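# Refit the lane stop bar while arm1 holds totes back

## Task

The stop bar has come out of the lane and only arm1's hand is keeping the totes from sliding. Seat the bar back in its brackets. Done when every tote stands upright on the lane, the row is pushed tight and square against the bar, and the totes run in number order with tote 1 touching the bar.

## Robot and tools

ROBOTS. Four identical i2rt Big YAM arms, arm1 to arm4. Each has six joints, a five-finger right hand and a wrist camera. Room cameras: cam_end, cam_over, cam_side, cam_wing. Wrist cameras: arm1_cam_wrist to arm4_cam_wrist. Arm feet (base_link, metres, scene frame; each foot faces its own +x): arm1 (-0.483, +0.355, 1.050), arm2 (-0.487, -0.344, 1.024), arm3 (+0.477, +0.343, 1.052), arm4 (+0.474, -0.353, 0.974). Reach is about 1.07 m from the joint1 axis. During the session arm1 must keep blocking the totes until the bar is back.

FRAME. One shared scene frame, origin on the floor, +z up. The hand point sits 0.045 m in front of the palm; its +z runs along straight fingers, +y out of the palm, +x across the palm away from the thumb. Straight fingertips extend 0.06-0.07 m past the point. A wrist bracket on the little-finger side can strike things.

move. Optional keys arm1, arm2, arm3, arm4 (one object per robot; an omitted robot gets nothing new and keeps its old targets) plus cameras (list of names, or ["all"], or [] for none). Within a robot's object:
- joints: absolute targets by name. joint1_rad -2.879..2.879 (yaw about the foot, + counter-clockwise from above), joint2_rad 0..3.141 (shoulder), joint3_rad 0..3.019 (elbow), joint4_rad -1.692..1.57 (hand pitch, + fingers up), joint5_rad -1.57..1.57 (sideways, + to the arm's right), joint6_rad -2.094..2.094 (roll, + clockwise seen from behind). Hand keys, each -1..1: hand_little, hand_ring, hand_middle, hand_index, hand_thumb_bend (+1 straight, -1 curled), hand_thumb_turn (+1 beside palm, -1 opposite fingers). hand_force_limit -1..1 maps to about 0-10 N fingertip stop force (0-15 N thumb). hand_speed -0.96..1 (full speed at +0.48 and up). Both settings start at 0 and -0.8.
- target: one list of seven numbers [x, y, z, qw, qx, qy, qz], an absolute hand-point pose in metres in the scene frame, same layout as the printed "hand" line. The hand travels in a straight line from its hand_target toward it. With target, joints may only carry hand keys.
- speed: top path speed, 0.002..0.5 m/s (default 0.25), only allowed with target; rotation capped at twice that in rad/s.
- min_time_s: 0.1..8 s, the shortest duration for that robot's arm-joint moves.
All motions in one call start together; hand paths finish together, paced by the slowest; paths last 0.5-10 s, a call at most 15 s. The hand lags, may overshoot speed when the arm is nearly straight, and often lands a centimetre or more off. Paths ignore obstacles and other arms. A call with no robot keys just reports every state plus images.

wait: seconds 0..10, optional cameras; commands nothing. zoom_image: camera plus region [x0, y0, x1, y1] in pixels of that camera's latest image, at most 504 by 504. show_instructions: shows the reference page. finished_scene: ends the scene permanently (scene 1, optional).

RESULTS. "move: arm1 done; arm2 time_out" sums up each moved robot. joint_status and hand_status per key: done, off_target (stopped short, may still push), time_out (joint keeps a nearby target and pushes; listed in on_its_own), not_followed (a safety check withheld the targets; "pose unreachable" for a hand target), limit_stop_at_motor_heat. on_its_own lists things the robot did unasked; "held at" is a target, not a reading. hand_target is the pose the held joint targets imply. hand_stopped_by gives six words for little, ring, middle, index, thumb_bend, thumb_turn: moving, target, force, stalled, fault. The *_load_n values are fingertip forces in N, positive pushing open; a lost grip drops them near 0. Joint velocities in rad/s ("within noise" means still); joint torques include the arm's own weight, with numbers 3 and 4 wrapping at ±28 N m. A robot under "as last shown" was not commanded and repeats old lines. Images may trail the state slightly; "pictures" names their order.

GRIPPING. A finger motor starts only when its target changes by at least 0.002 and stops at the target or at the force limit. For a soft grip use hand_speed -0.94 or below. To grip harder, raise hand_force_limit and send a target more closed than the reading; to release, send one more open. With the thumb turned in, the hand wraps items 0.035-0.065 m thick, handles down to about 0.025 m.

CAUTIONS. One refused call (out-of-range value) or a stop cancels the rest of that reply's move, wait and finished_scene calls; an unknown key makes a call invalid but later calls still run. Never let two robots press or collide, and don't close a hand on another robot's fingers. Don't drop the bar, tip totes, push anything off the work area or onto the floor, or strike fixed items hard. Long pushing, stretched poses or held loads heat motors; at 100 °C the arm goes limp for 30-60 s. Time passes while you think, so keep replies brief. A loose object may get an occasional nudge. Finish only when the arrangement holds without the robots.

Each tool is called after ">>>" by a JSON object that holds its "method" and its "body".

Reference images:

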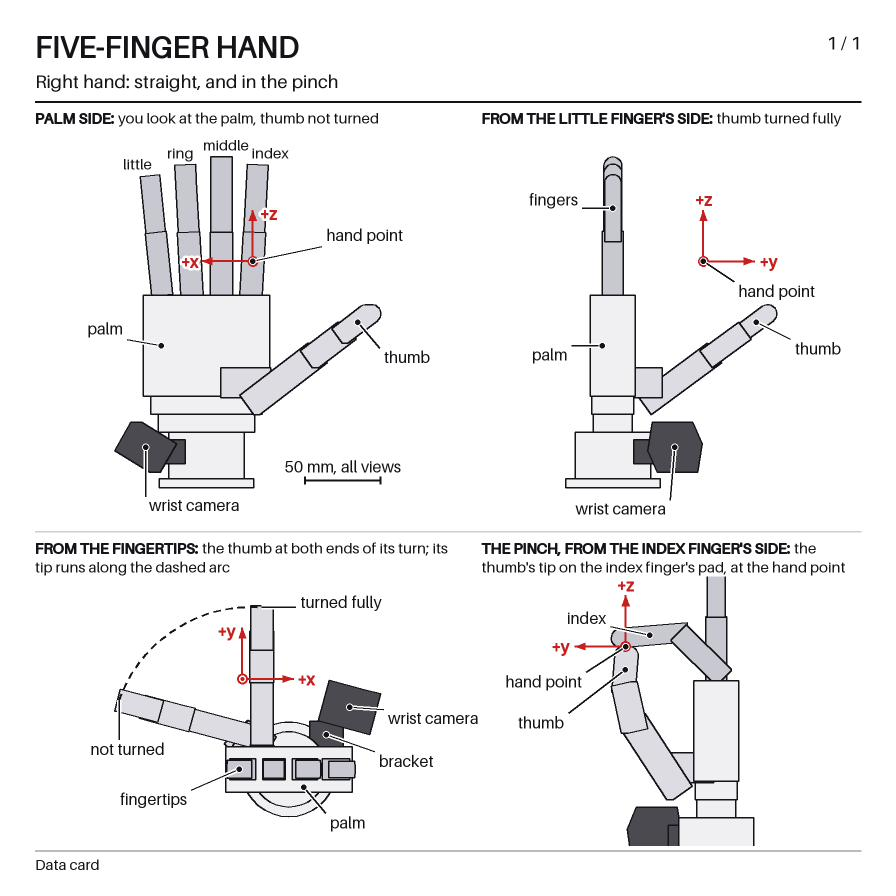

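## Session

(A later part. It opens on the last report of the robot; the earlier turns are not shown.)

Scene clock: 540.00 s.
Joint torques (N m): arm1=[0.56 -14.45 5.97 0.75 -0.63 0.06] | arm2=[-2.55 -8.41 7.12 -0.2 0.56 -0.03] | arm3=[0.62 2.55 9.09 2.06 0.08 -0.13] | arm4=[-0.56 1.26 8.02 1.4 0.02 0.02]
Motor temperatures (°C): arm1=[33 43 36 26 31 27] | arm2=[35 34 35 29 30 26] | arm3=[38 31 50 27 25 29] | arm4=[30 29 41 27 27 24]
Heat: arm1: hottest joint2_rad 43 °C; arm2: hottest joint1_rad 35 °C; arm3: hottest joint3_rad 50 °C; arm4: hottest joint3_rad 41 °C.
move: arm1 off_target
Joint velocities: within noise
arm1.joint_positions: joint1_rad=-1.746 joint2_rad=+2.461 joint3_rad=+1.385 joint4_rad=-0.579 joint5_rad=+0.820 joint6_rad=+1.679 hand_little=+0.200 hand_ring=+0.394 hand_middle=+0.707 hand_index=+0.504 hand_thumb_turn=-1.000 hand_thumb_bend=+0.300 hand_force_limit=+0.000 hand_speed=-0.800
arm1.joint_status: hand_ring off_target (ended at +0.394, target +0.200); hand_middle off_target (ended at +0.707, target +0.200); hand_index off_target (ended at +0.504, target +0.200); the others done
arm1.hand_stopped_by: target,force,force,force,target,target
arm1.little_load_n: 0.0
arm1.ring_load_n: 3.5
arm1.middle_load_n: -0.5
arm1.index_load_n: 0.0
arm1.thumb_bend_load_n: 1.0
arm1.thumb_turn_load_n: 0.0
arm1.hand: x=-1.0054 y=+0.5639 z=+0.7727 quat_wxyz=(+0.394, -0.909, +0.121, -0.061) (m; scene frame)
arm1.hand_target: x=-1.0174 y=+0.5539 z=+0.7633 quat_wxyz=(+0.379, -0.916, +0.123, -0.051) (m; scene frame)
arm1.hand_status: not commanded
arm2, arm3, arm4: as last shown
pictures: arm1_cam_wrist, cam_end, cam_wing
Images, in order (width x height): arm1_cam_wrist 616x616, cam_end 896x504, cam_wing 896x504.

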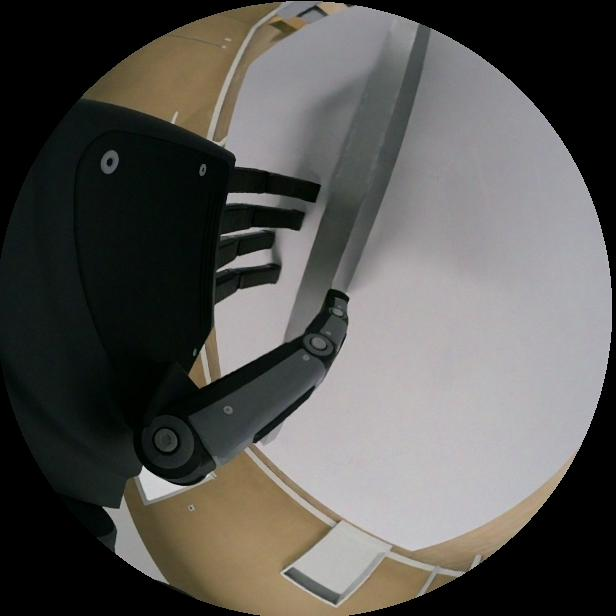

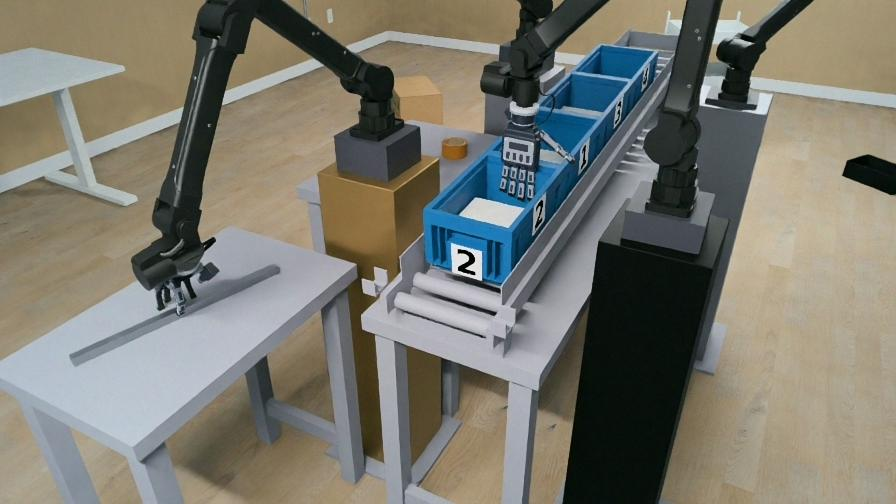

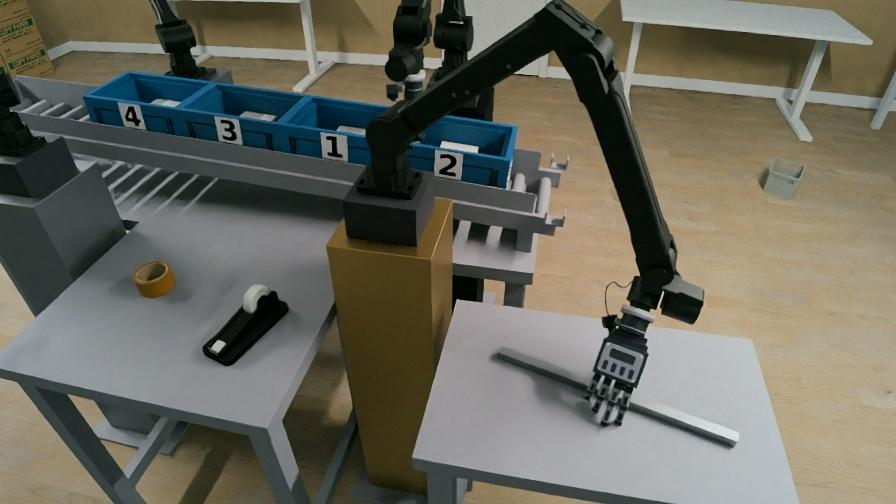

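>>> {"method": "move", "body": {"arm1": {"joints": {"hand_index": 1.0, "hand_middle": 1.0, "hand_ring": 1.0, "hand_little": 1.0}}}}

>>> {"method": "move", "body": {"arm1": {"target": [-1.017, 0.555, 0.805, 0.4956, -0.8584, 0.1146, -0.0661], "speed": 0.1}, "cameras": ["arm1_cam_wrist", "cam_end"]}}

>>> {"method": "zoom_image", "body": {"camera": "arm1_cam_wrist", "region": [250, 20, 500, 420]}}

>>> {"method": "zoom_image", "body": {"camera": "cam_end", "region": [100, 220, 260, 340]}}

Scene clock: 570.70 s.
Joint torques (N m): arm1=[-0.79 -13.51 5.82 0.64 0.59 0.08] | arm2=[-1.73 -8.47 6.91 -0.05 0.57 -0.02] | arm3=[0.38 2.78 9.09 2.04 0.09 -0.15] | arm4=[-0.44 1.38 8.02 1.43 0.01 0.01]
Motor temperatures (°C): arm1=[33 42 36 26 31 27] | arm2=[35 33 35 29 30 26] | arm3=[38 31 50 27 25 29] | arm4=[30 29 42 27 27 24]
Heat: arm1: hottest joint2_rad 42 °C; arm2: hottest joint1_rad 35 °C; arm3: hottest joint3_rad 50 °C; arm4: hottest joint3_rad 42 °C.
move: arm1 done
Joint velocities: within noise
arm1.joint_positions: joint1_rad=-1.731 joint2_rad=+2.460 joint3_rad=+1.386 joint4_rad=-0.579 joint5_rad=+0.790 joint6_rad=+1.679 hand_little=+1.000 hand_ring=+1.000 hand_middle=+1.000 hand_index=+1.000 hand_thumb_turn=-1.000 hand_thumb_bend=+0.300 hand_force_limit=+0.000 hand_speed=-0.800
arm1.joint_status: all done
arm1.hand_stopped_by: target,target,target,target,target,target
arm1.little_load_n: 0.0
arm1.ring_load_n: 0.0
arm1.middle_load_n: 0.0
arm1.index_load_n: 0.0
arm1.thumb_bend_load_n: 0.0
arm1.thumb_turn_load_n: 0.0
arm1.hand: x=-1.0102 y=+0.5507 z=+0.7705 quat_wxyz=(+0.380, -0.916, +0.116, -0.057) (m; scene frame)
arm1.hand_target: x=-1.0174 y=+0.5539 z=+0.7635 quat_wxyz=(+0.379, -0.916, +0.123, -0.051) (m; scene frame)
arm1.hand_status: not commanded
arm2, arm3, arm4: as last shown
arm3.ring_load_n: -0.5
pictures: none

Scene clock: 572.90 s.
Joint torques (N m): arm1=[-0.38 -13.57 6.13 -0.57 1.03 0.18] | arm2=[-2.32 -7.65 7.06 -0.21 0.57 -0.01] | arm3=[0.56 2.49 9.07 2.1 0.09 -0.15] | arm4=[-0.5 1.32 8.02 1.46 0.03 0]
Motor temperatures (°C): arm1=[33 42 36 26 31 27] | arm2=[35 33 35 29 30 26] | arm3=[38 31 50 27 25 29] | arm4=[30 29 42 27 27 24]
Heat: arm1: hottest joint2_rad 42 °C; arm2: hottest joint1_rad 35 °C; arm3: hottest joint3_rad 50 °C; arm4: hottest joint3_rad 42 °C.
move: arm1 done
Joint velocities: within noise
arm1.joint_positions: joint1_rad=-1.664 joint2_rad=+2.463 joint3_rad=+1.436 joint4_rad=-0.793 joint5_rad=+1.029 joint6_rad=+1.860 hand_little=+1.000 hand_ring=+1.000 hand_middle=+1.000 hand_index=+1.000 hand_thumb_turn=-1.000 hand_thumb_bend=+0.300 hand_force_limit=+0.000 hand_speed=-0.800
arm1.joint_status: not commanded
arm1.hand_stopped_by: target,target,target,target,target,target
arm1.little_load_n: 0.0
arm1.ring_load_n: 0.0
arm1.middle_load_n: -0.5
arm1.index_load_n: 0.0
arm1.thumb_bend_load_n: 0.0
arm1.thumb_turn_load_n: 0.0
arm1.hand: x=-1.0093 y=+0.5569 z=+0.8105 quat_wxyz=(+0.493, -0.860, +0.111, -0.070) (m; scene frame)
arm1.hand_target: x=-1.0167 y=+0.5550 z=+0.8052 quat_wxyz=(+0.495, -0.859, +0.114, -0.066) (m; scene frame)
arm1.hand_status: done (0.010 m and 0.7 deg from the pose sent, 0.036 m and 14.8 deg at the start)
arm2.joint_positions: joint1_rad=-0.181 joint2_rad=+1.546 joint3_rad=+0.746 joint4_rad=-0.777 joint5_rad=-0.022 joint6_rad=-1.718 hand_little=+1.000 hand_ring=+1.000 hand_middle=+1.000 hand_index=+1.000 hand_thumb_turn=+1.000 hand_thumb_bend=+1.000 hand_force_limit=+0.000 hand_speed=-0.800
arm2.joint_status: not commanded
arm2.hand_stopped_by: target,target,target,target,target,target
arm2.little_load_n: 0.0
arm2.ring_load_n: 0.0
arm2.middle_load_n: 0.0
arm2.index_load_n: 0.0
arm2.thumb_bend_load_n: 0.0
arm2.thumb_turn_load_n: 0.0
arm2.hand: x=-0.3825 y=-0.0321 z=+0.9955 quat_wxyz=(-0.007, +0.704, +0.710, -0.003) (m; scene frame)
arm2.hand_target: x=-0.3703 y=-0.0303 z=+0.9961 quat_wxyz=(+0.000, +0.707, +0.707, +0.000) (m; scene frame)
arm2.hand_status: not commanded
arm3, arm4: as last shown
arm3.ring_load_n: 0.0
arm3.index_load_n: -0.5
pictures: arm1_cam_wrist, cam_end
Images, in order (width x height): arm1_cam_wrist 616x616, cam_end 896x504.

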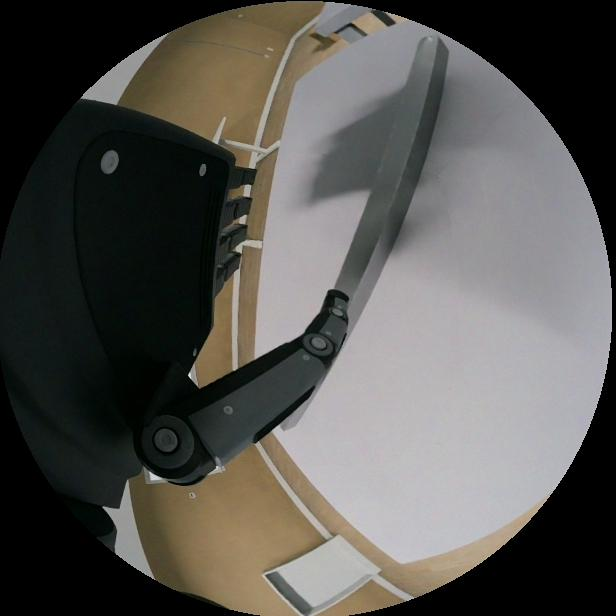

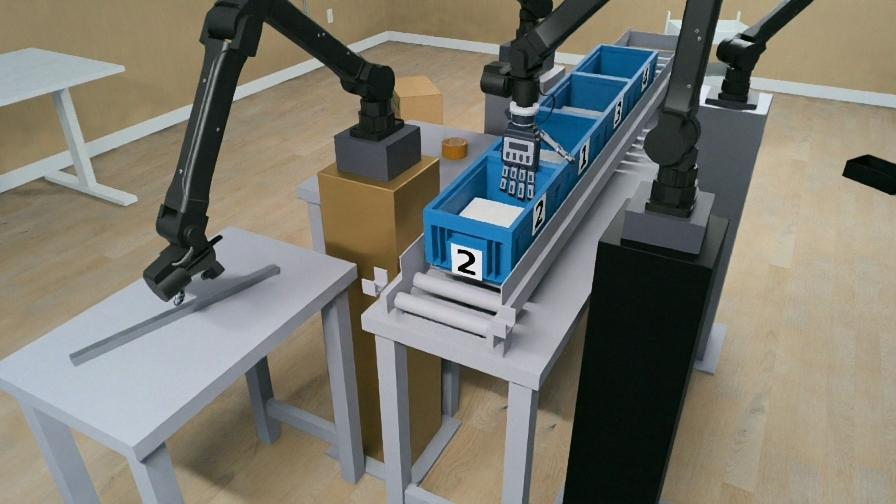

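Scaled by 1.260 from the camera's 616x616 image, which has a finer 880x880 frame.

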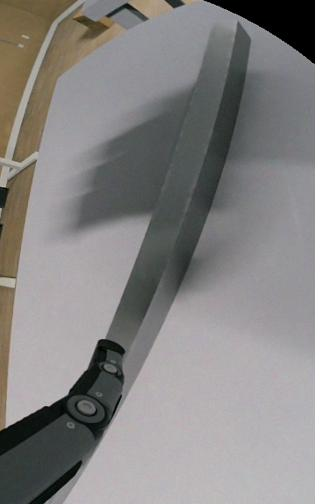

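Scaled by 3.150 from the camera's 896x504 image, which has a finer 1280x720 frame.

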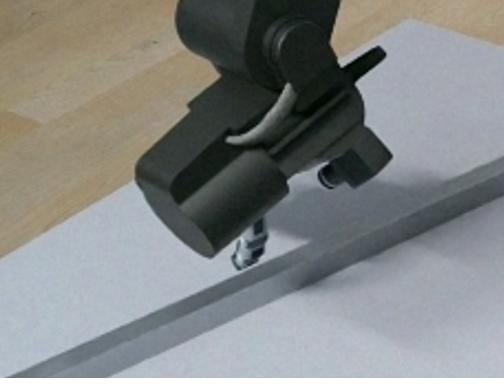

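>>> {"method": "move", "body": {"arm1": {"target": [-1.011, 0.557, 0.764, 0.4956, -0.8584, 0.1146, -0.0661], "speed": 0.08}, "cameras": ["arm1_cam_wrist", "cam_end"]}}

>>> {"method": "zoom_image", "body": {"camera": "arm1_cam_wrist", "region": [250, 180, 430, 360]}}

>>> {"method": "zoom_image", "body": {"camera": "cam_end", "region": [100, 220, 260, 340]}}

Scene clock: 597.23 s.
Joint torques (N m): arm1=[0.09 -14.74 5.72 0.27 0.99 0.06] | arm2=[-2.49 -7.53 6.95 -0.28 0.53 0] | arm3=[0.56 2.43 9.09 2.09 0.09 -0.14] | arm4=[-0.62 1.44 7.98 1.42 0.02 0.03]
Motor temperatures (°C): arm1=[33 42 36 26 32 27] | arm2=[34 33 35 29 30 26] | arm3=[38 31 50 27 25 29] | arm4=[30 29 42 27 27 24]
Heat: arm1: hottest joint2_rad 42 °C; arm2: hottest joint3_rad 35 °C; arm3: hottest joint3_rad 50 °C; arm4: hottest joint3_rad 42 °C.
move: arm1 off_target
Joint velocities: within noise
arm1.joint_positions: joint1_rad=-1.664 joint2_rad=+2.554 joint3_rad=+1.466 joint4_rad=-0.746 joint5_rad=+1.030 joint6_rad=+1.861 hand_little=+1.000 hand_ring=+1.000 hand_middle=+1.000 hand_index=+1.000 hand_thumb_turn=-1.000 hand_thumb_bend=+0.300 hand_force_limit=+0.000 hand_speed=-0.800
arm1.joint_status: not commanded
arm1.hand_stopped_by: target,target,target,target,target,target
arm1.little_load_n: 0.0
arm1.ring_load_n: 0.0
arm1.middle_load_n: 0.0
arm1.index_load_n: 0.0
arm1.thumb_bend_load_n: 0.0
arm1.thumb_turn_load_n: 0.0
arm1.hand: x=-1.0010 y=+0.5560 z=+0.7681 quat_wxyz=(+0.494, -0.859, +0.108, -0.076) (m; scene frame)
arm1.hand_target: x=-1.0108 y=+0.5570 z=+0.7643 quat_wxyz=(+0.496, -0.858, +0.115, -0.066) (m; scene frame)
arm1.hand_status: off_target (0.011 m and 1.4 deg from the pose sent, 0.047 m and 0.7 deg at the start)
arm2, arm3, arm4: as last shown
arm3.index_load_n: 0.0
pictures: arm1_cam_wrist, cam_end
Images, in order (width x height): arm1_cam_wrist 616x616, cam_end 896x504.

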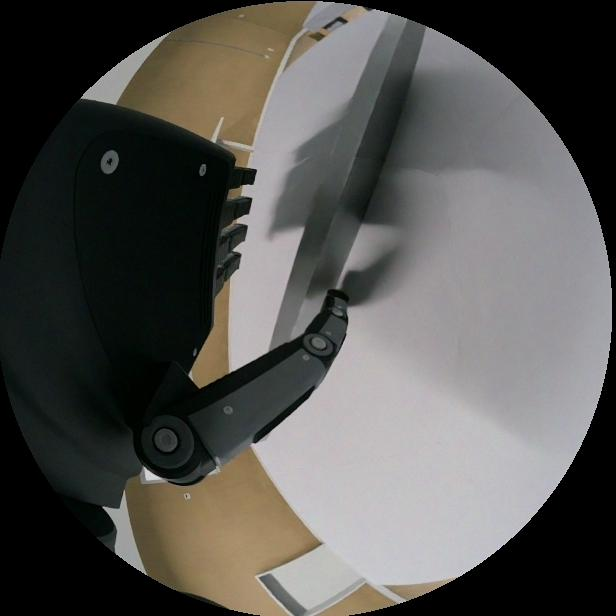

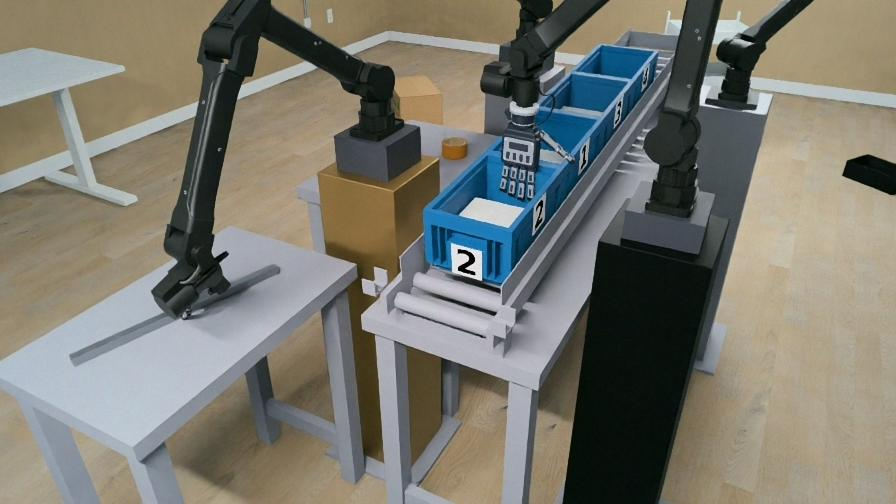

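Scaled by 2.800 from the camera's 616x616 image, which has a finer 880x880 frame.

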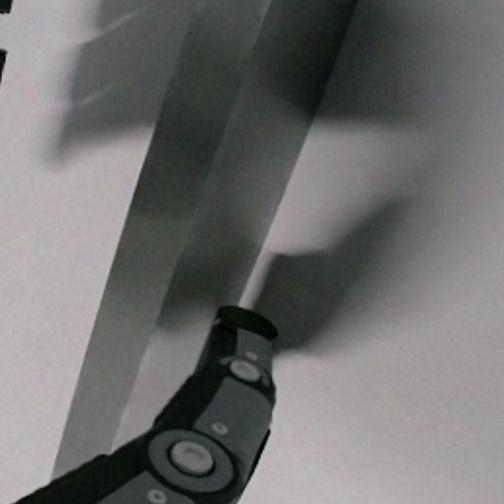

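Scaled by 3.150 from the camera's 896x504 image, which has a finer 1280x720 frame.

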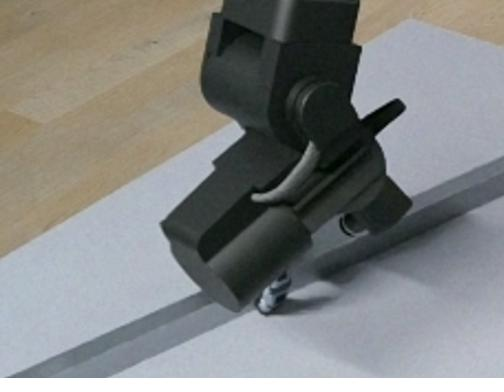

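>>> {"method": "move", "body": {"arm1": {"joints": {"hand_index": 0.1, "hand_middle": 0.1, "hand_ring": 0.1, "hand_little": 0.1, "hand_speed": -0.85, "hand_force_limit": -0.3}}, "cameras": ["arm1_cam_wrist", "cam_end"]}}

>>> {"method": "zoom_image", "body": {"camera": "arm1_cam_wrist", "region": [180, 150, 430, 400]}}

Scene clock: 620.93 s.
Joint torques (N m): arm1=[0.03 -15.15 5.15 0.46 0.08 0.14] | arm2=[-2.14 -7.82 7.08 -0.17 0.56 0.03] | arm3=[0.56 2.43 9.07 2.06 0.09 -0.14] | arm4=[-0.73 1.44 8.05 1.43 0.02 0.02]
Motor temperatures (°C): arm1=[33 42 36 26 32 27] | arm2=[34 33 35 29 30 26] | arm3=[37 31 50 27 25 29] | arm4=[30 29 42 27 27 24]
Heat: arm1: hottest joint2_rad 42 °C; arm2: hottest joint3_rad 35 °C; arm3: hottest joint3_rad 50 °C; arm4: hottest joint3_rad 42 °C.
move: arm1 done
Joint velocities: within noise
arm1.joint_positions: joint1_rad=-1.667 joint2_rad=+2.554 joint3_rad=+1.468 joint4_rad=-0.746 joint5_rad=+1.053 joint6_rad=+1.861 hand_little=+0.100 hand_ring=+0.100 hand_middle=+0.101 hand_index=+0.100 hand_thumb_turn=-1.000 hand_thumb_bend=+0.300 hand_force_limit=-0.300 hand_speed=-0.850
arm1.joint_status: all done
arm1.hand_stopped_by: target,target,target,target,target,target
arm1.little_load_n: 0.0
arm1.ring_load_n: 0.0
arm1.middle_load_n: 2.0
arm1.index_load_n: 0.0
arm1.thumb_bend_load_n: 0.0
arm1.thumb_turn_load_n: 0.0
arm1.hand: x=-1.0021 y=+0.5612 z=+0.7716 quat_wxyz=(+0.504, -0.854, +0.107, -0.074) (m; scene frame)
arm1.hand_target: x=-1.0107 y=+0.5569 z=+0.7642 quat_wxyz=(+0.495, -0.858, +0.115, -0.066) (m; scene frame)
arm1.hand_status: not commanded
arm2: as last shown
arm3.joint_positions: joint1_rad=+0.850 joint2_rad=+0.647 joint3_rad=+1.398 joint4_rad=-1.276 joint5_rad=+0.028 joint6_rad=-1.190 hand_little=+1.000 hand_ring=+1.000 hand_middle=+1.000 hand_index=+1.000 hand_thumb_turn=+1.000 hand_thumb_bend=+1.000 hand_force_limit=+0.000 hand_speed=-0.800
arm3.joint_status: not commanded
arm3.hand_stopped_by: target,target,target,target,target,target
arm3.little_load_n: 0.0
arm3.ring_load_n: 0.0
arm3.middle_load_n: 0.0
arm3.index_load_n: 0.0
arm3.thumb_bend_load_n: 0.0
arm3.thumb_turn_load_n: 0.0
arm3.hand: x=+0.6286 y=+0.1386 z=+1.5457 quat_wxyz=(+0.107, +0.731, -0.470, +0.484) (m; scene frame)
arm3.hand_target: x=+0.6277 y=+0.1395 z=+1.5554 quat_wxyz=(+0.108, +0.726, -0.467, +0.493) (m; scene frame)
arm3.hand_status: not commanded
arm4.joint_positions: joint1_rad=+0.801 joint2_rad=+0.625 joint3_rad=+1.420 joint4_rad=-1.435 joint5_rad=+0.209 joint6_rad=-1.330 hand_little=+1.000 hand_ring=+1.000 hand_middle=+1.000 hand_index=+1.000 hand_thumb_turn=+1.000 hand_thumb_bend=+1.000 hand_force_limit=+0.000 hand_speed=-0.800
arm4.joint_status: not commanded
arm4.hand_stopped_by: target,target,target,target,target,target
arm4.little_load_n: 0.0
arm4.ring_load_n: 0.0
arm4.middle_load_n: 0.0
arm4.index_load_n: 0.0
arm4.thumb_bend_load_n: 0.0
arm4.thumb_turn_load_n: 0.0
arm4.hand: x=+0.3926 y=-0.1575 z=+1.4700 quat_wxyz=(-0.419, +0.453, +0.762, +0.196) (m; scene frame)
arm4.hand_target: x=+0.3937 y=-0.1584 z=+1.4788 quat_wxyz=(-0.429, +0.451, +0.757, +0.198) (m; scene frame)
arm4.hand_status: not commanded
pictures: arm1_cam_wrist, cam_end
Images, in order (width x height): arm1_cam_wrist 616x616, cam_end 896x504.

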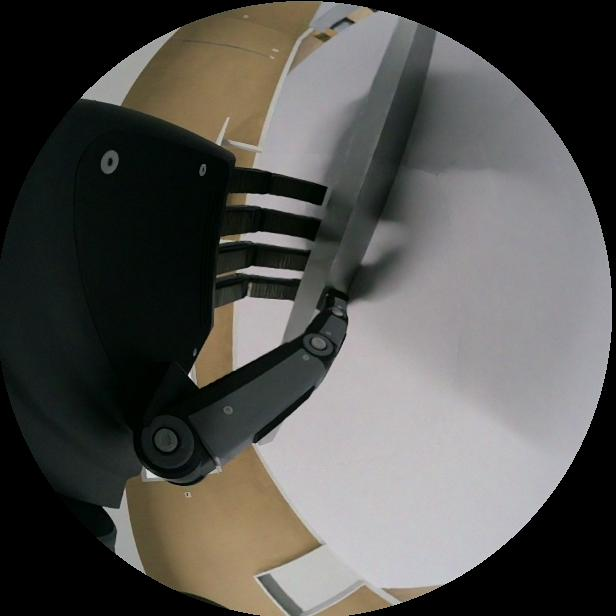

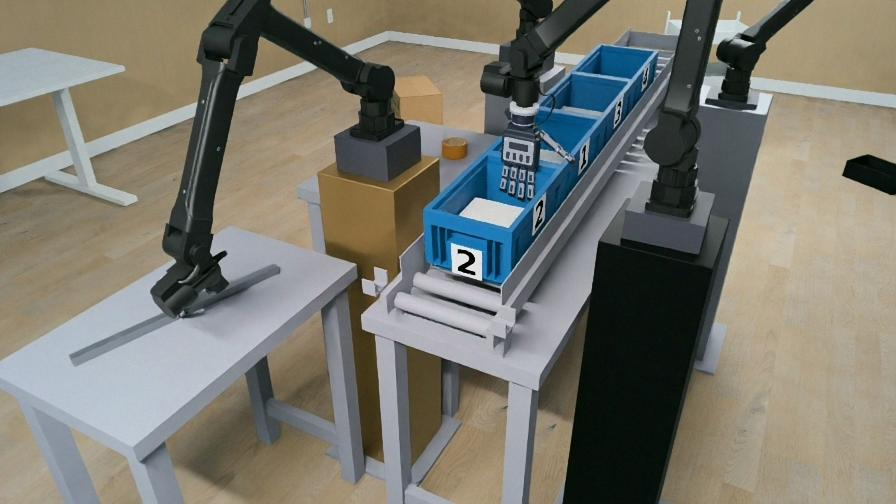

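Scaled by 2.016 from the camera's 616x616 image, which has a finer 880x880 frame.

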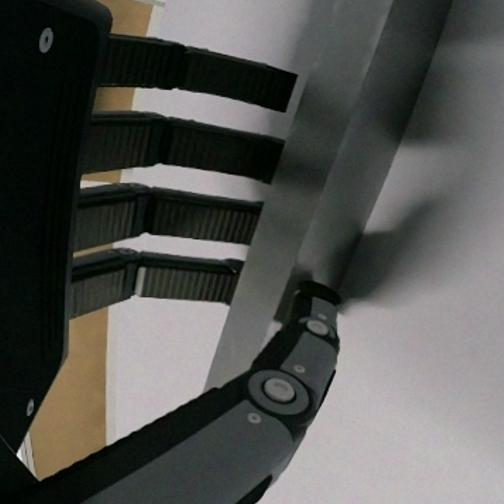

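>>> {"method": "move", "body": {"arm1": {"target": [-1.0107, 0.557, 0.768, 0.4956, -0.8584, 0.1146, -0.0661], "speed": 0.08, "joints": {"hand_index": -0.2, "hand_middle": -0.2, "hand_ring": -0.2, "hand_little": -0.2, "hand_speed": -0.85, "hand_force_limit": -0.2}}, "cameras": ["arm1_cam_wrist", "cam_end"]}}

>>> {"method": "zoom_image", "body": {"camera": "arm1_cam_wrist", "region": [180, 150, 430, 400]}}

Scene clock: 629.80 s.
Joint torques (N m): arm1=[-0.38 -14.45 4.78 0.09 0.07 0.09] | arm2=[-2.26 -7.53 7.01 -0.32 0.54 0.03] | arm3=[0.67 2.49 9.1 2.1 0.09 -0.14] | arm4=[-0.73 1.2 8.03 1.43 0.02 0.02]
Motor temperatures (°C): arm1=[33 42 35 26 31 27] | arm2=[34 33 35 28 30 26] | arm3=[37 31 50 27 25 29] | arm4=[30 29 42 27 27 24]
Heat: arm1: hottest joint2_rad 42 °C; arm2: hottest joint3_rad 35 °C; arm3: hottest joint3_rad 50 °C; arm4: hottest joint3_rad 42 °C.
move: arm1 off_target
Joint velocities: within noise
arm1.joint_positions: joint1_rad=-1.669 joint2_rad=+2.553 joint3_rad=+1.468 joint4_rad=-0.746 joint5_rad=+1.052 joint6_rad=+1.861 hand_little=-0.105 hand_ring=-0.049 hand_middle=-0.021 hand_index=-0.050 hand_thumb_turn=-1.000 hand_thumb_bend=+0.302 hand_force_limit=-0.200 hand_speed=-0.850
arm1.joint_status: hand_little off_target (ended at -0.105, target -0.200); hand_ring off_target (ended at -0.049, target -0.200); hand_middle off_target (ended at -0.021, target -0.200); hand_index off_target (ended at -0.050, target -0.200); the others done
arm1.hand_stopped_by: force,force,force,force,target,target
arm1.little_load_n: 6.5
arm1.ring_load_n: 3.0
arm1.middle_load_n: 1.0
arm1.index_load_n: 4.5
arm1.thumb_bend_load_n: 9.0
arm1.thumb_turn_load_n: 1.0
arm1.hand: x=-1.0023 y=+0.5617 z=+0.7720 quat_wxyz=(+0.503, -0.854, +0.108, -0.074) (m; scene frame)
arm1.hand_target: x=-1.0104 y=+0.5570 z=+0.7681 quat_wxyz=(+0.496, -0.858, +0.114, -0.066) (m; scene frame)
arm1.hand_status: done (0.010 m and 1.5 deg from the pose sent, 0.010 m and 1.7 deg at the start)
arm2, arm3, arm4: as last shown
pictures: arm1_cam_wrist, cam_end
Images, in order (width x height): arm1_cam_wrist 616x616, cam_end 896x504.

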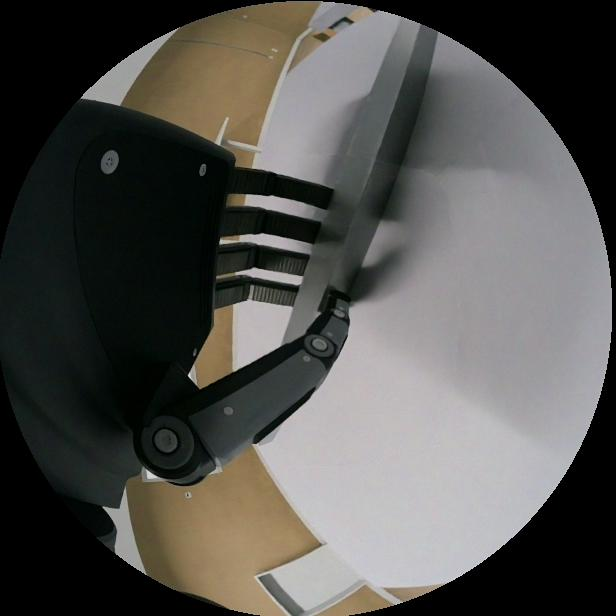

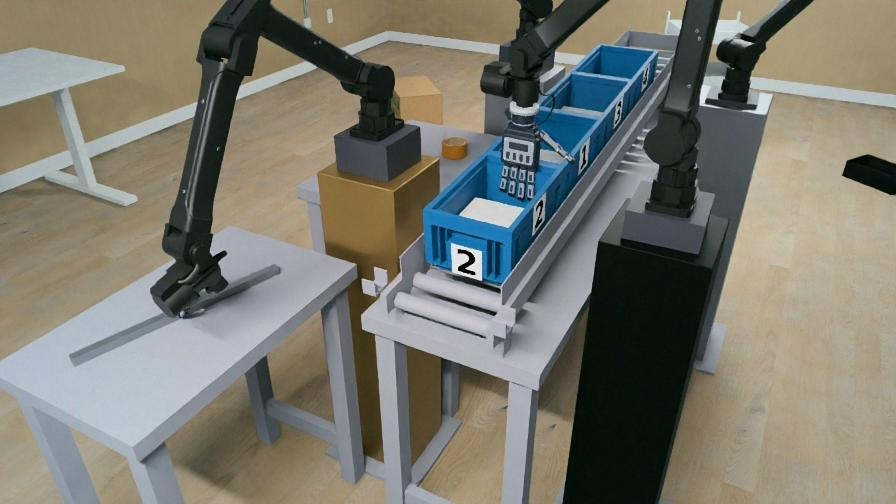

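Scaled by 2.016 from the camera's 616x616 image, which has a finer 880x880 frame.

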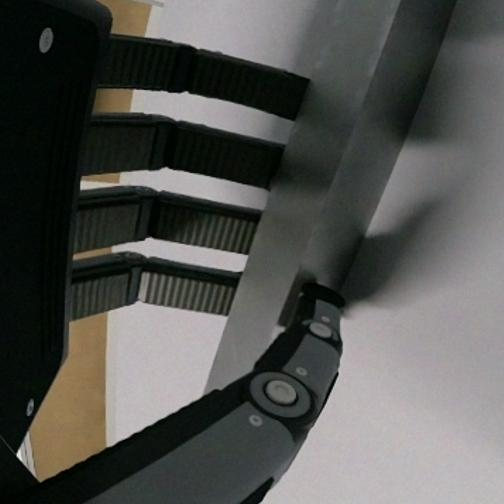

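>>> {"method": "move", "body": {"arm1": {"target": [-1.0107, 0.552, 0.83, 0.4956, -0.8584, 0.1146, -0.0661], "speed": 0.06}, "cameras": ["arm1_cam_wrist", "cam_end", "cam_wing"]}}

>>> {"method": "zoom_image", "body": {"camera": "cam_end", "region": [40, 200, 300, 380]}}

Scene clock: 644.20 s.
Joint torques (N m): arm1=[0.56 -18.02 3.85 -0.79 1.43 0.15] | arm2=[-2.08 -8.12 6.95 -0.02 0.55 0.03] | arm3=[0.73 2.61 9.11 2.06 0.1 -0.14] | arm4=[-0.26 1.49 8.03 1.37 0.01 0.01]
Motor temperatures (°C): arm1=[33 44 35 26 31 27] | arm2=[34 33 35 28 30 26] | arm3=[37 31 50 27 25 29] | arm4=[30 29 42 27 27 24]
Heat: arm1: hottest joint2_rad 44 °C; arm2: hottest joint3_rad 35 °C; arm3: hottest joint3_rad 50 °C; arm4: hottest joint3_rad 42 °C.
move: arm1 off_target
Joint velocities: within noise
arm1.joint_positions: joint1_rad=-1.661 joint2_rad=+2.459 joint3_rad=+1.420 joint4_rad=-0.811 joint5_rad=+1.017 joint6_rad=+1.869 hand_little=-0.106 hand_ring=-0.050 hand_middle=-0.021 hand_index=-0.050 hand_thumb_turn=-1.000 hand_thumb_bend=+0.303 hand_force_limit=-0.200 hand_speed=-0.850
arm1.joint_status: not commanded
arm1.hand_stopped_by: force,force,force,force,target,target
arm1.little_load_n: 0.0
arm1.ring_load_n: 3.0
arm1.middle_load_n: 0.5
arm1.index_load_n: 5.0
arm1.thumb_bend_load_n: 8.5
arm1.thumb_turn_load_n: 0.5
arm1.hand: x=-0.9988 y=+0.5526 z=+0.8087 quat_wxyz=(+0.489, -0.862, +0.107, -0.081) (m; scene frame)
arm1.hand_target: x=-1.0106 y=+0.5520 z=+0.8295 quat_wxyz=(+0.495, -0.859, +0.115, -0.066) (m; scene frame)
arm1.hand_status: off_target (0.024 m and 2.1 deg from the pose sent, 0.059 m and 1.5 deg at the start)
arm2, arm3, arm4: as last shown
arm2.thumb_bend_load_n: -0.5
arm2.thumb_turn_load_n: 0.5
pictures: arm1_cam_wrist, cam_end, cam_wing
Images, in order (width x height): arm1_cam_wrist 616x616, cam_end 896x504, cam_wing 896x504.

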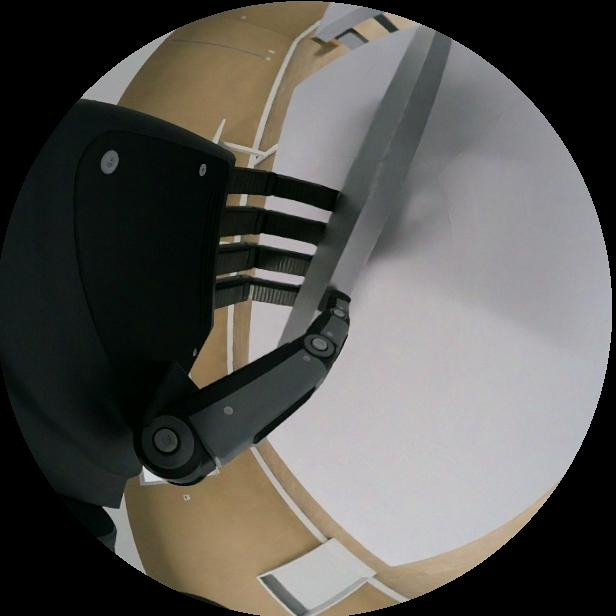

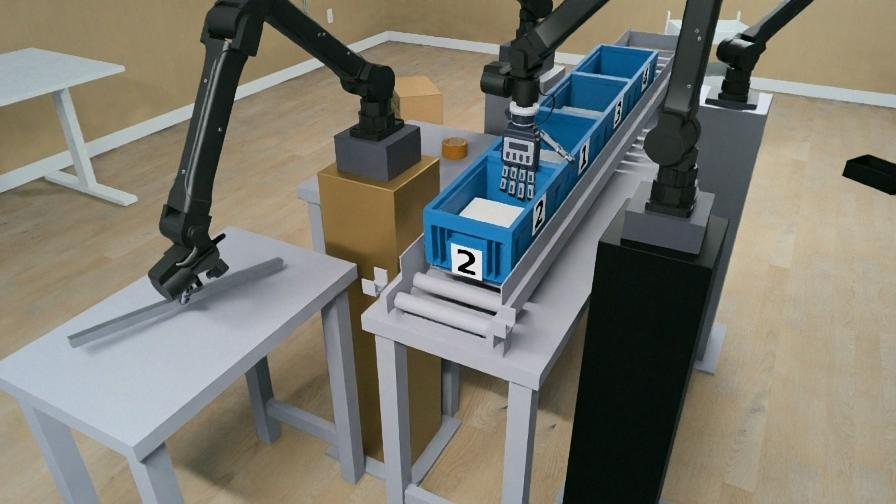

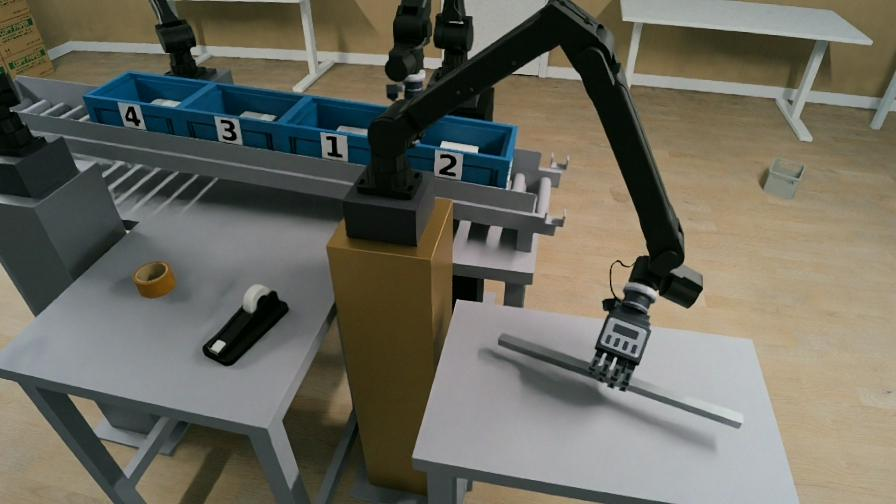

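Scaled by 1.938 from the camera's 896x504 image, which has a finer 1280x720 frame.

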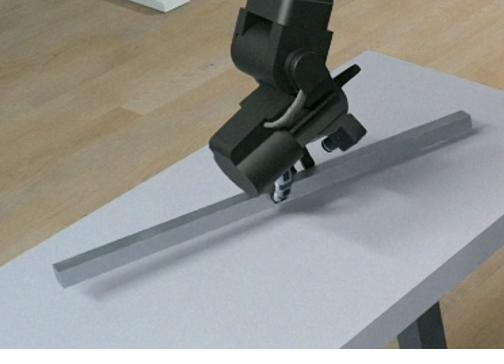

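>>> {"method": "move", "body": {"arm1": {"joints": {"hand_index": -0.3, "hand_middle": -0.3, "hand_ring": -0.3, "hand_little": -0.3, "hand_speed": -0.93, "hand_force_limit": 0.3}}}}

Scene clock: 655.60 s.
Joint torques (N m): arm1=[0.15 -17.85 3.99 -0.88 1.41 0.14] | arm2=[-2.32 -7.71 7.12 -0.16 0.54 0.06] | arm3=[0.56 2.49 9.11 2.03 0.09 -0.14] | arm4=[-0.56 1.14 8.01 1.43 0.01 0.01]
Motor temperatures (°C): arm1=[32 46 35 26 32 27] | arm2=[34 33 35 28 30 26] | arm3=[37 31 50 27 25 29] | arm4=[30 29 42 27 27 24]
Heat: arm1: hottest joint2_rad 46 °C; arm2: hottest joint3_rad 35 °C; arm3: hottest joint3_rad 50 °C; arm4: hottest joint3_rad 42 °C.
move: arm1 off_target
Joint velocities: within noise
arm1.joint_positions: joint1_rad=-1.661 joint2_rad=+2.459 joint3_rad=+1.420 joint4_rad=-0.812 joint5_rad=+1.017 joint6_rad=+1.871 hand_little=-0.300 hand_ring=-0.080 hand_middle=-0.044 hand_index=-0.060 hand_thumb_turn=-1.000 hand_thumb_bend=+0.304 hand_force_limit=+0.300 hand_speed=-0.930
arm1.joint_status: hand_ring off_target (ended at -0.080, target -0.300); hand_middle off_target (ended at -0.044, target -0.300); hand_index off_target (ended at -0.060, target -0.300); the others done
arm1.hand_stopped_by: target,force,force,force,target,target
arm1.little_load_n: 0.0
arm1.ring_load_n: 6.5
arm1.middle_load_n: 5.5
arm1.index_load_n: 6.5
arm1.thumb_bend_load_n: 16.0
arm1.thumb_turn_load_n: 3.0
arm1.hand: x=-0.9988 y=+0.5526 z=+0.8087 quat_wxyz=(+0.489, -0.862, +0.108, -0.081) (m; scene frame)
arm1.hand_target: x=-1.0106 y=+0.5521 z=+0.8295 quat_wxyz=(+0.495, -0.859, +0.115, -0.066) (m; scene frame)
arm1.hand_status: not commanded
arm2, arm3, arm4: as last shown
arm2.little_load_n: -0.5
arm2.thumb_bend_load_n: 0.0
arm2.thumb_turn_load_n: 0.0
pictures: none

>>> {"method": "move", "body": {"arm1": {"target": [-0.99, 0.42, 1.04, 0.4698, -0.8138, -0.2962, 0.1710], "speed": 0.2}}}

>>> {"method": "move", "body": {"arm1": {"target": [-0.90, -0.02, 1.05, 0.3536, -0.6124, -0.6124, 0.3536], "speed": 0.2}, "cameras": ["arm1_cam_wrist", "cam_end", "cam_wing", "cam_over"]}}

>>> {"method": "zoom_image", "body": {"camera": "cam_end", "region": [300, 60, 600, 360]}}

>>> {"method": "zoom_image", "body": {"camera": "cam_over", "region": [430, 60, 630, 300]}}

Scene clock: 690.20 s.
Joint torques (N m): arm1=[-0.56 -11.99 6.2 2.91 0.83 -0.12] | arm2=[-1.67 -7.53 6.91 -0.32 0.58 -0.03] | arm3=[0.56 2.61 9.09 2.06 0.1 -0.14] | arm4=[-0.38 1.38 8.05 1.39 0.03 0.02]
Motor temperatures (°C): arm1=[32 47 34 26 33 27] | arm2=[34 33 35 28 30 26] | arm3=[37 30 50 27 25 29] | arm4=[30 29 42 27 27 24]
Heat: arm1: hottest joint2_rad 47 °C; arm2: hottest joint3_rad 35 °C; arm3: hottest joint3_rad 50 °C; arm4: hottest joint3_rad 42 °C.
move: arm1 off_target
Joint velocities: within noise
arm1.joint_positions: joint1_rad=-1.498 joint2_rad=+1.676 joint3_rad=+0.687 joint4_rad=+0.156 joint5_rad=+0.766 joint6_rad=+0.599 hand_little=-0.300 hand_ring=-0.080 hand_middle=-0.044 hand_index=-0.060 hand_thumb_turn=-1.000 hand_thumb_bend=+0.304 hand_force_limit=+0.300 hand_speed=-0.930
arm1.joint_status: not commanded
arm1.hand_stopped_by: target,force,force,force,target,target
arm1.little_load_n: 0.0
arm1.ring_load_n: 6.5
arm1.middle_load_n: 5.5
arm1.index_load_n: 6.5
arm1.thumb_bend_load_n: 16.5
arm1.thumb_turn_load_n: 3.5
arm1.hand: x=-0.9733 y=+0.4220 z=+1.0144 quat_wxyz=(+0.456, -0.823, -0.307, +0.142) (m; scene frame)
arm1.hand_target: x=-0.9895 y=+0.4200 z=+1.0399 quat_wxyz=(+0.470, -0.814, -0.296, +0.171) (m; scene frame)
arm1.hand_status: off_target (0.031 m and 4.1 deg from the pose sent, 0.267 m and 55.4 deg at the start)
arm2, arm3, arm4: as last shown
arm2.little_load_n: 0.0
arm3.middle_load_n: 0.5
pictures: none

Scene clock: 693.27 s.
Joint torques (N m): arm1=[0.09 -10.05 10.56 1.98 0.85 -0.14] | arm2=[-1.9 -8.06 7.01 -0.18 0.53 0.02] | arm3=[0.56 2.49 9.11 2.04 0.11 -0.13] | arm4=[-0.62 1.38 8.01 1.42 0.01 0.03]
Motor temperatures (°C): arm1=[32 47 35 26 33 27] | arm2=[34 33 35 28 30 26] | arm3=[37 30 50 27 25 29] | arm4=[30 29 42 27 27 24]
Heat: arm1: hottest joint2_rad 47 °C; arm2: hottest joint3_rad 35 °C; arm3: hottest joint3_rad 50 °C; arm4: hottest joint3_rad 42 °C.
move: arm1 off_target
Joint velocities: within noise
arm1.joint_positions: joint1_rad=-0.652 joint2_rad=+1.725 joint3_rad=+0.767 joint4_rad=+0.136 joint5_rad=+0.742 joint6_rad=+0.562 hand_little=-0.300 hand_ring=-0.080 hand_middle=-0.044 hand_index=-0.060 hand_thumb_turn=-1.000 hand_thumb_bend=+0.304 hand_force_limit=+0.300 hand_speed=-0.930
arm1.joint_status: not commanded
arm1.hand_stopped_by: target,force,force,force,target,target
arm1.little_load_n: 0.5
arm1.ring_load_n: 6.5
arm1.middle_load_n: 5.5
arm1.index_load_n: 6.5
arm1.thumb_bend_load_n: 16.0
arm1.thumb_turn_load_n: 3.0
arm1.hand: x=-0.8743 y=+0.0067 z=+1.0186 quat_wxyz=(+0.351, -0.614, -0.631, +0.321) (m; scene frame)
arm1.hand_target: x=-0.8981 y=-0.0180 z=+1.0514 quat_wxyz=(+0.354, -0.613, -0.612, +0.354) (m; scene frame)
arm1.hand_status: off_target (0.049 m and 4.3 deg from the pose sent, 0.450 m and 50.7 deg at the start)
arm2, arm3, arm4: as last shown
arm3.middle_load_n: 0.0
arm4.middle_load_n: -0.5
pictures: arm1_cam_wrist, cam_end, cam_over, cam_wing
Images, in order (width x height): arm1_cam_wrist 616x616, cam_end 896x504, cam_over 896x504, cam_wing 896x504.

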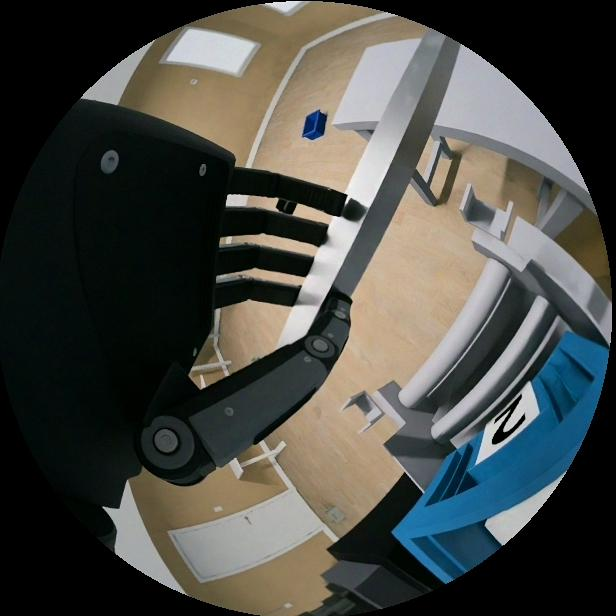

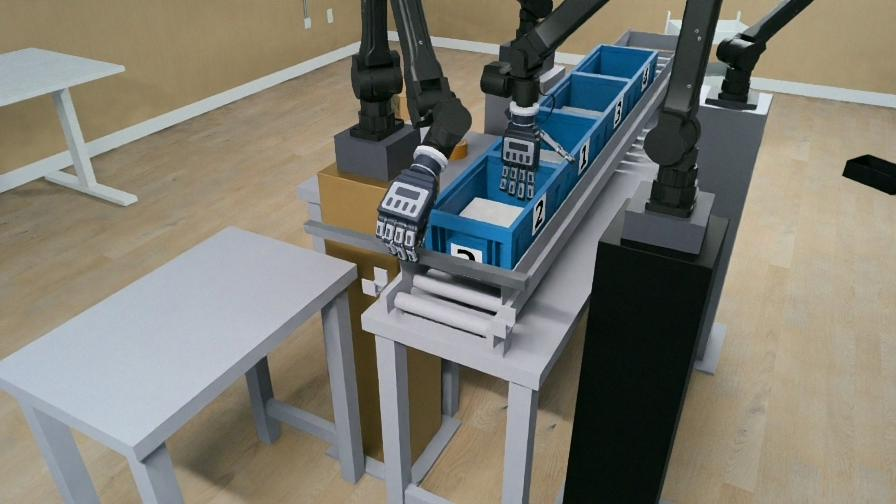

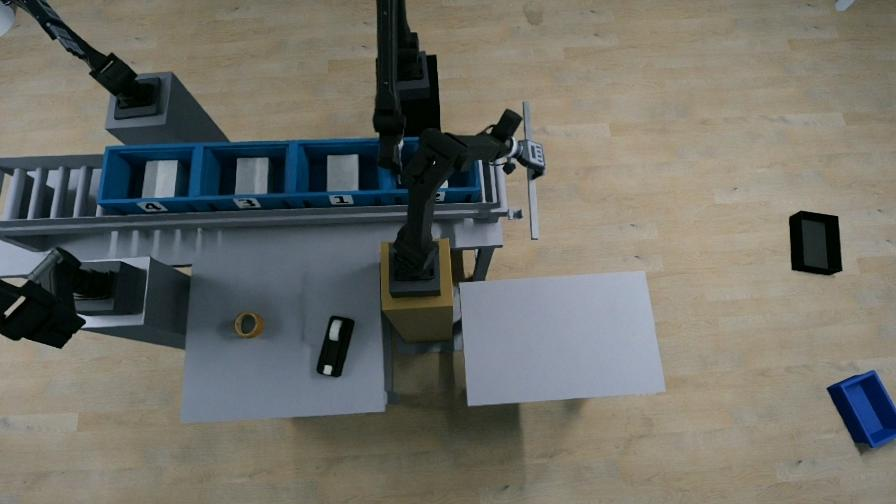

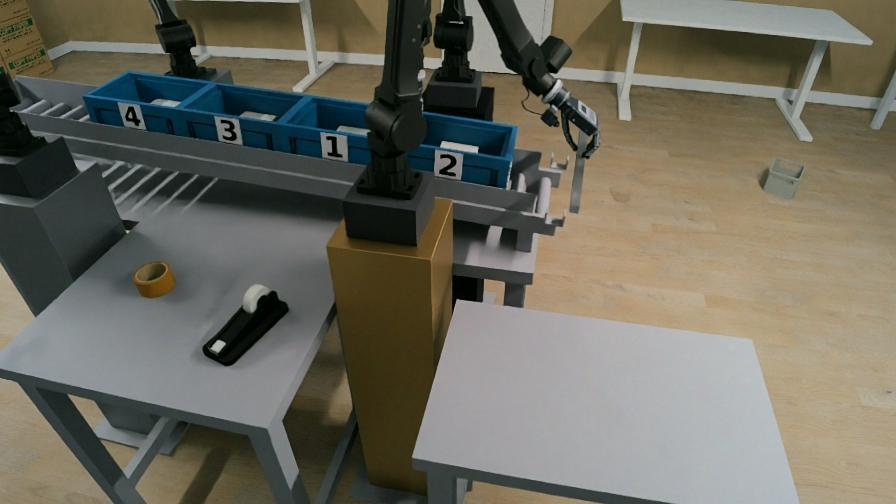

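Scaled by 1.680 from the camera's 896x504 image, which has a finer 1280x720 frame.

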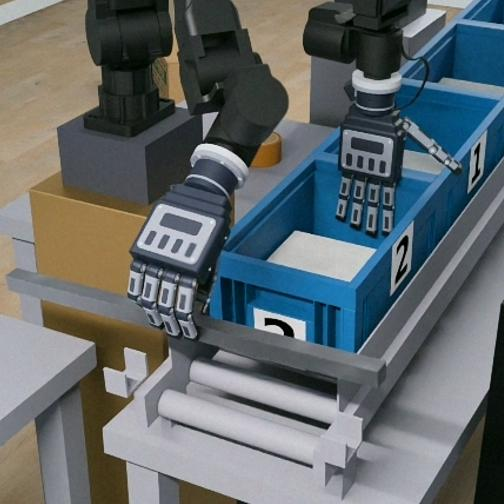

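Scaled by 2.100 from the camera's 896x504 image, which has a finer 1280x720 frame.

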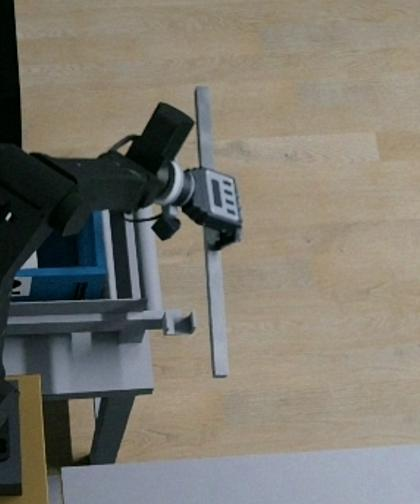

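>>> {"method": "zoom_image", "body": {"camera": "arm1_cam_wrist", "region": [320, 160, 600, 480]}}

>>> {"method": "zoom_image", "body": {"camera": "arm1_cam_wrist", "region": [260, 10, 500, 350]}}

Scaled by 1.575 from the camera's 616x616 image, which has a finer 880x880 frame.

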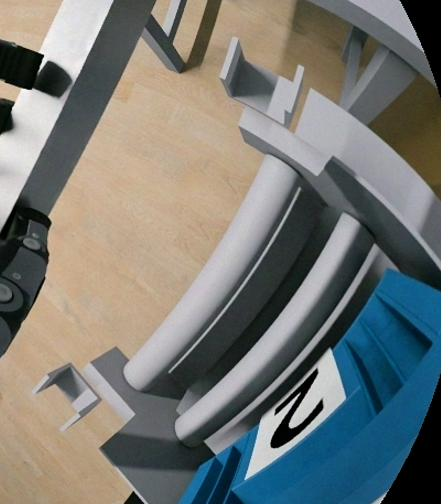

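Scaled by 1.482 from the camera's 616x616 image, which has a finer 880x880 frame.

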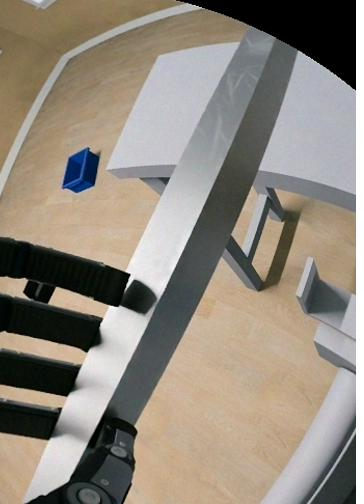

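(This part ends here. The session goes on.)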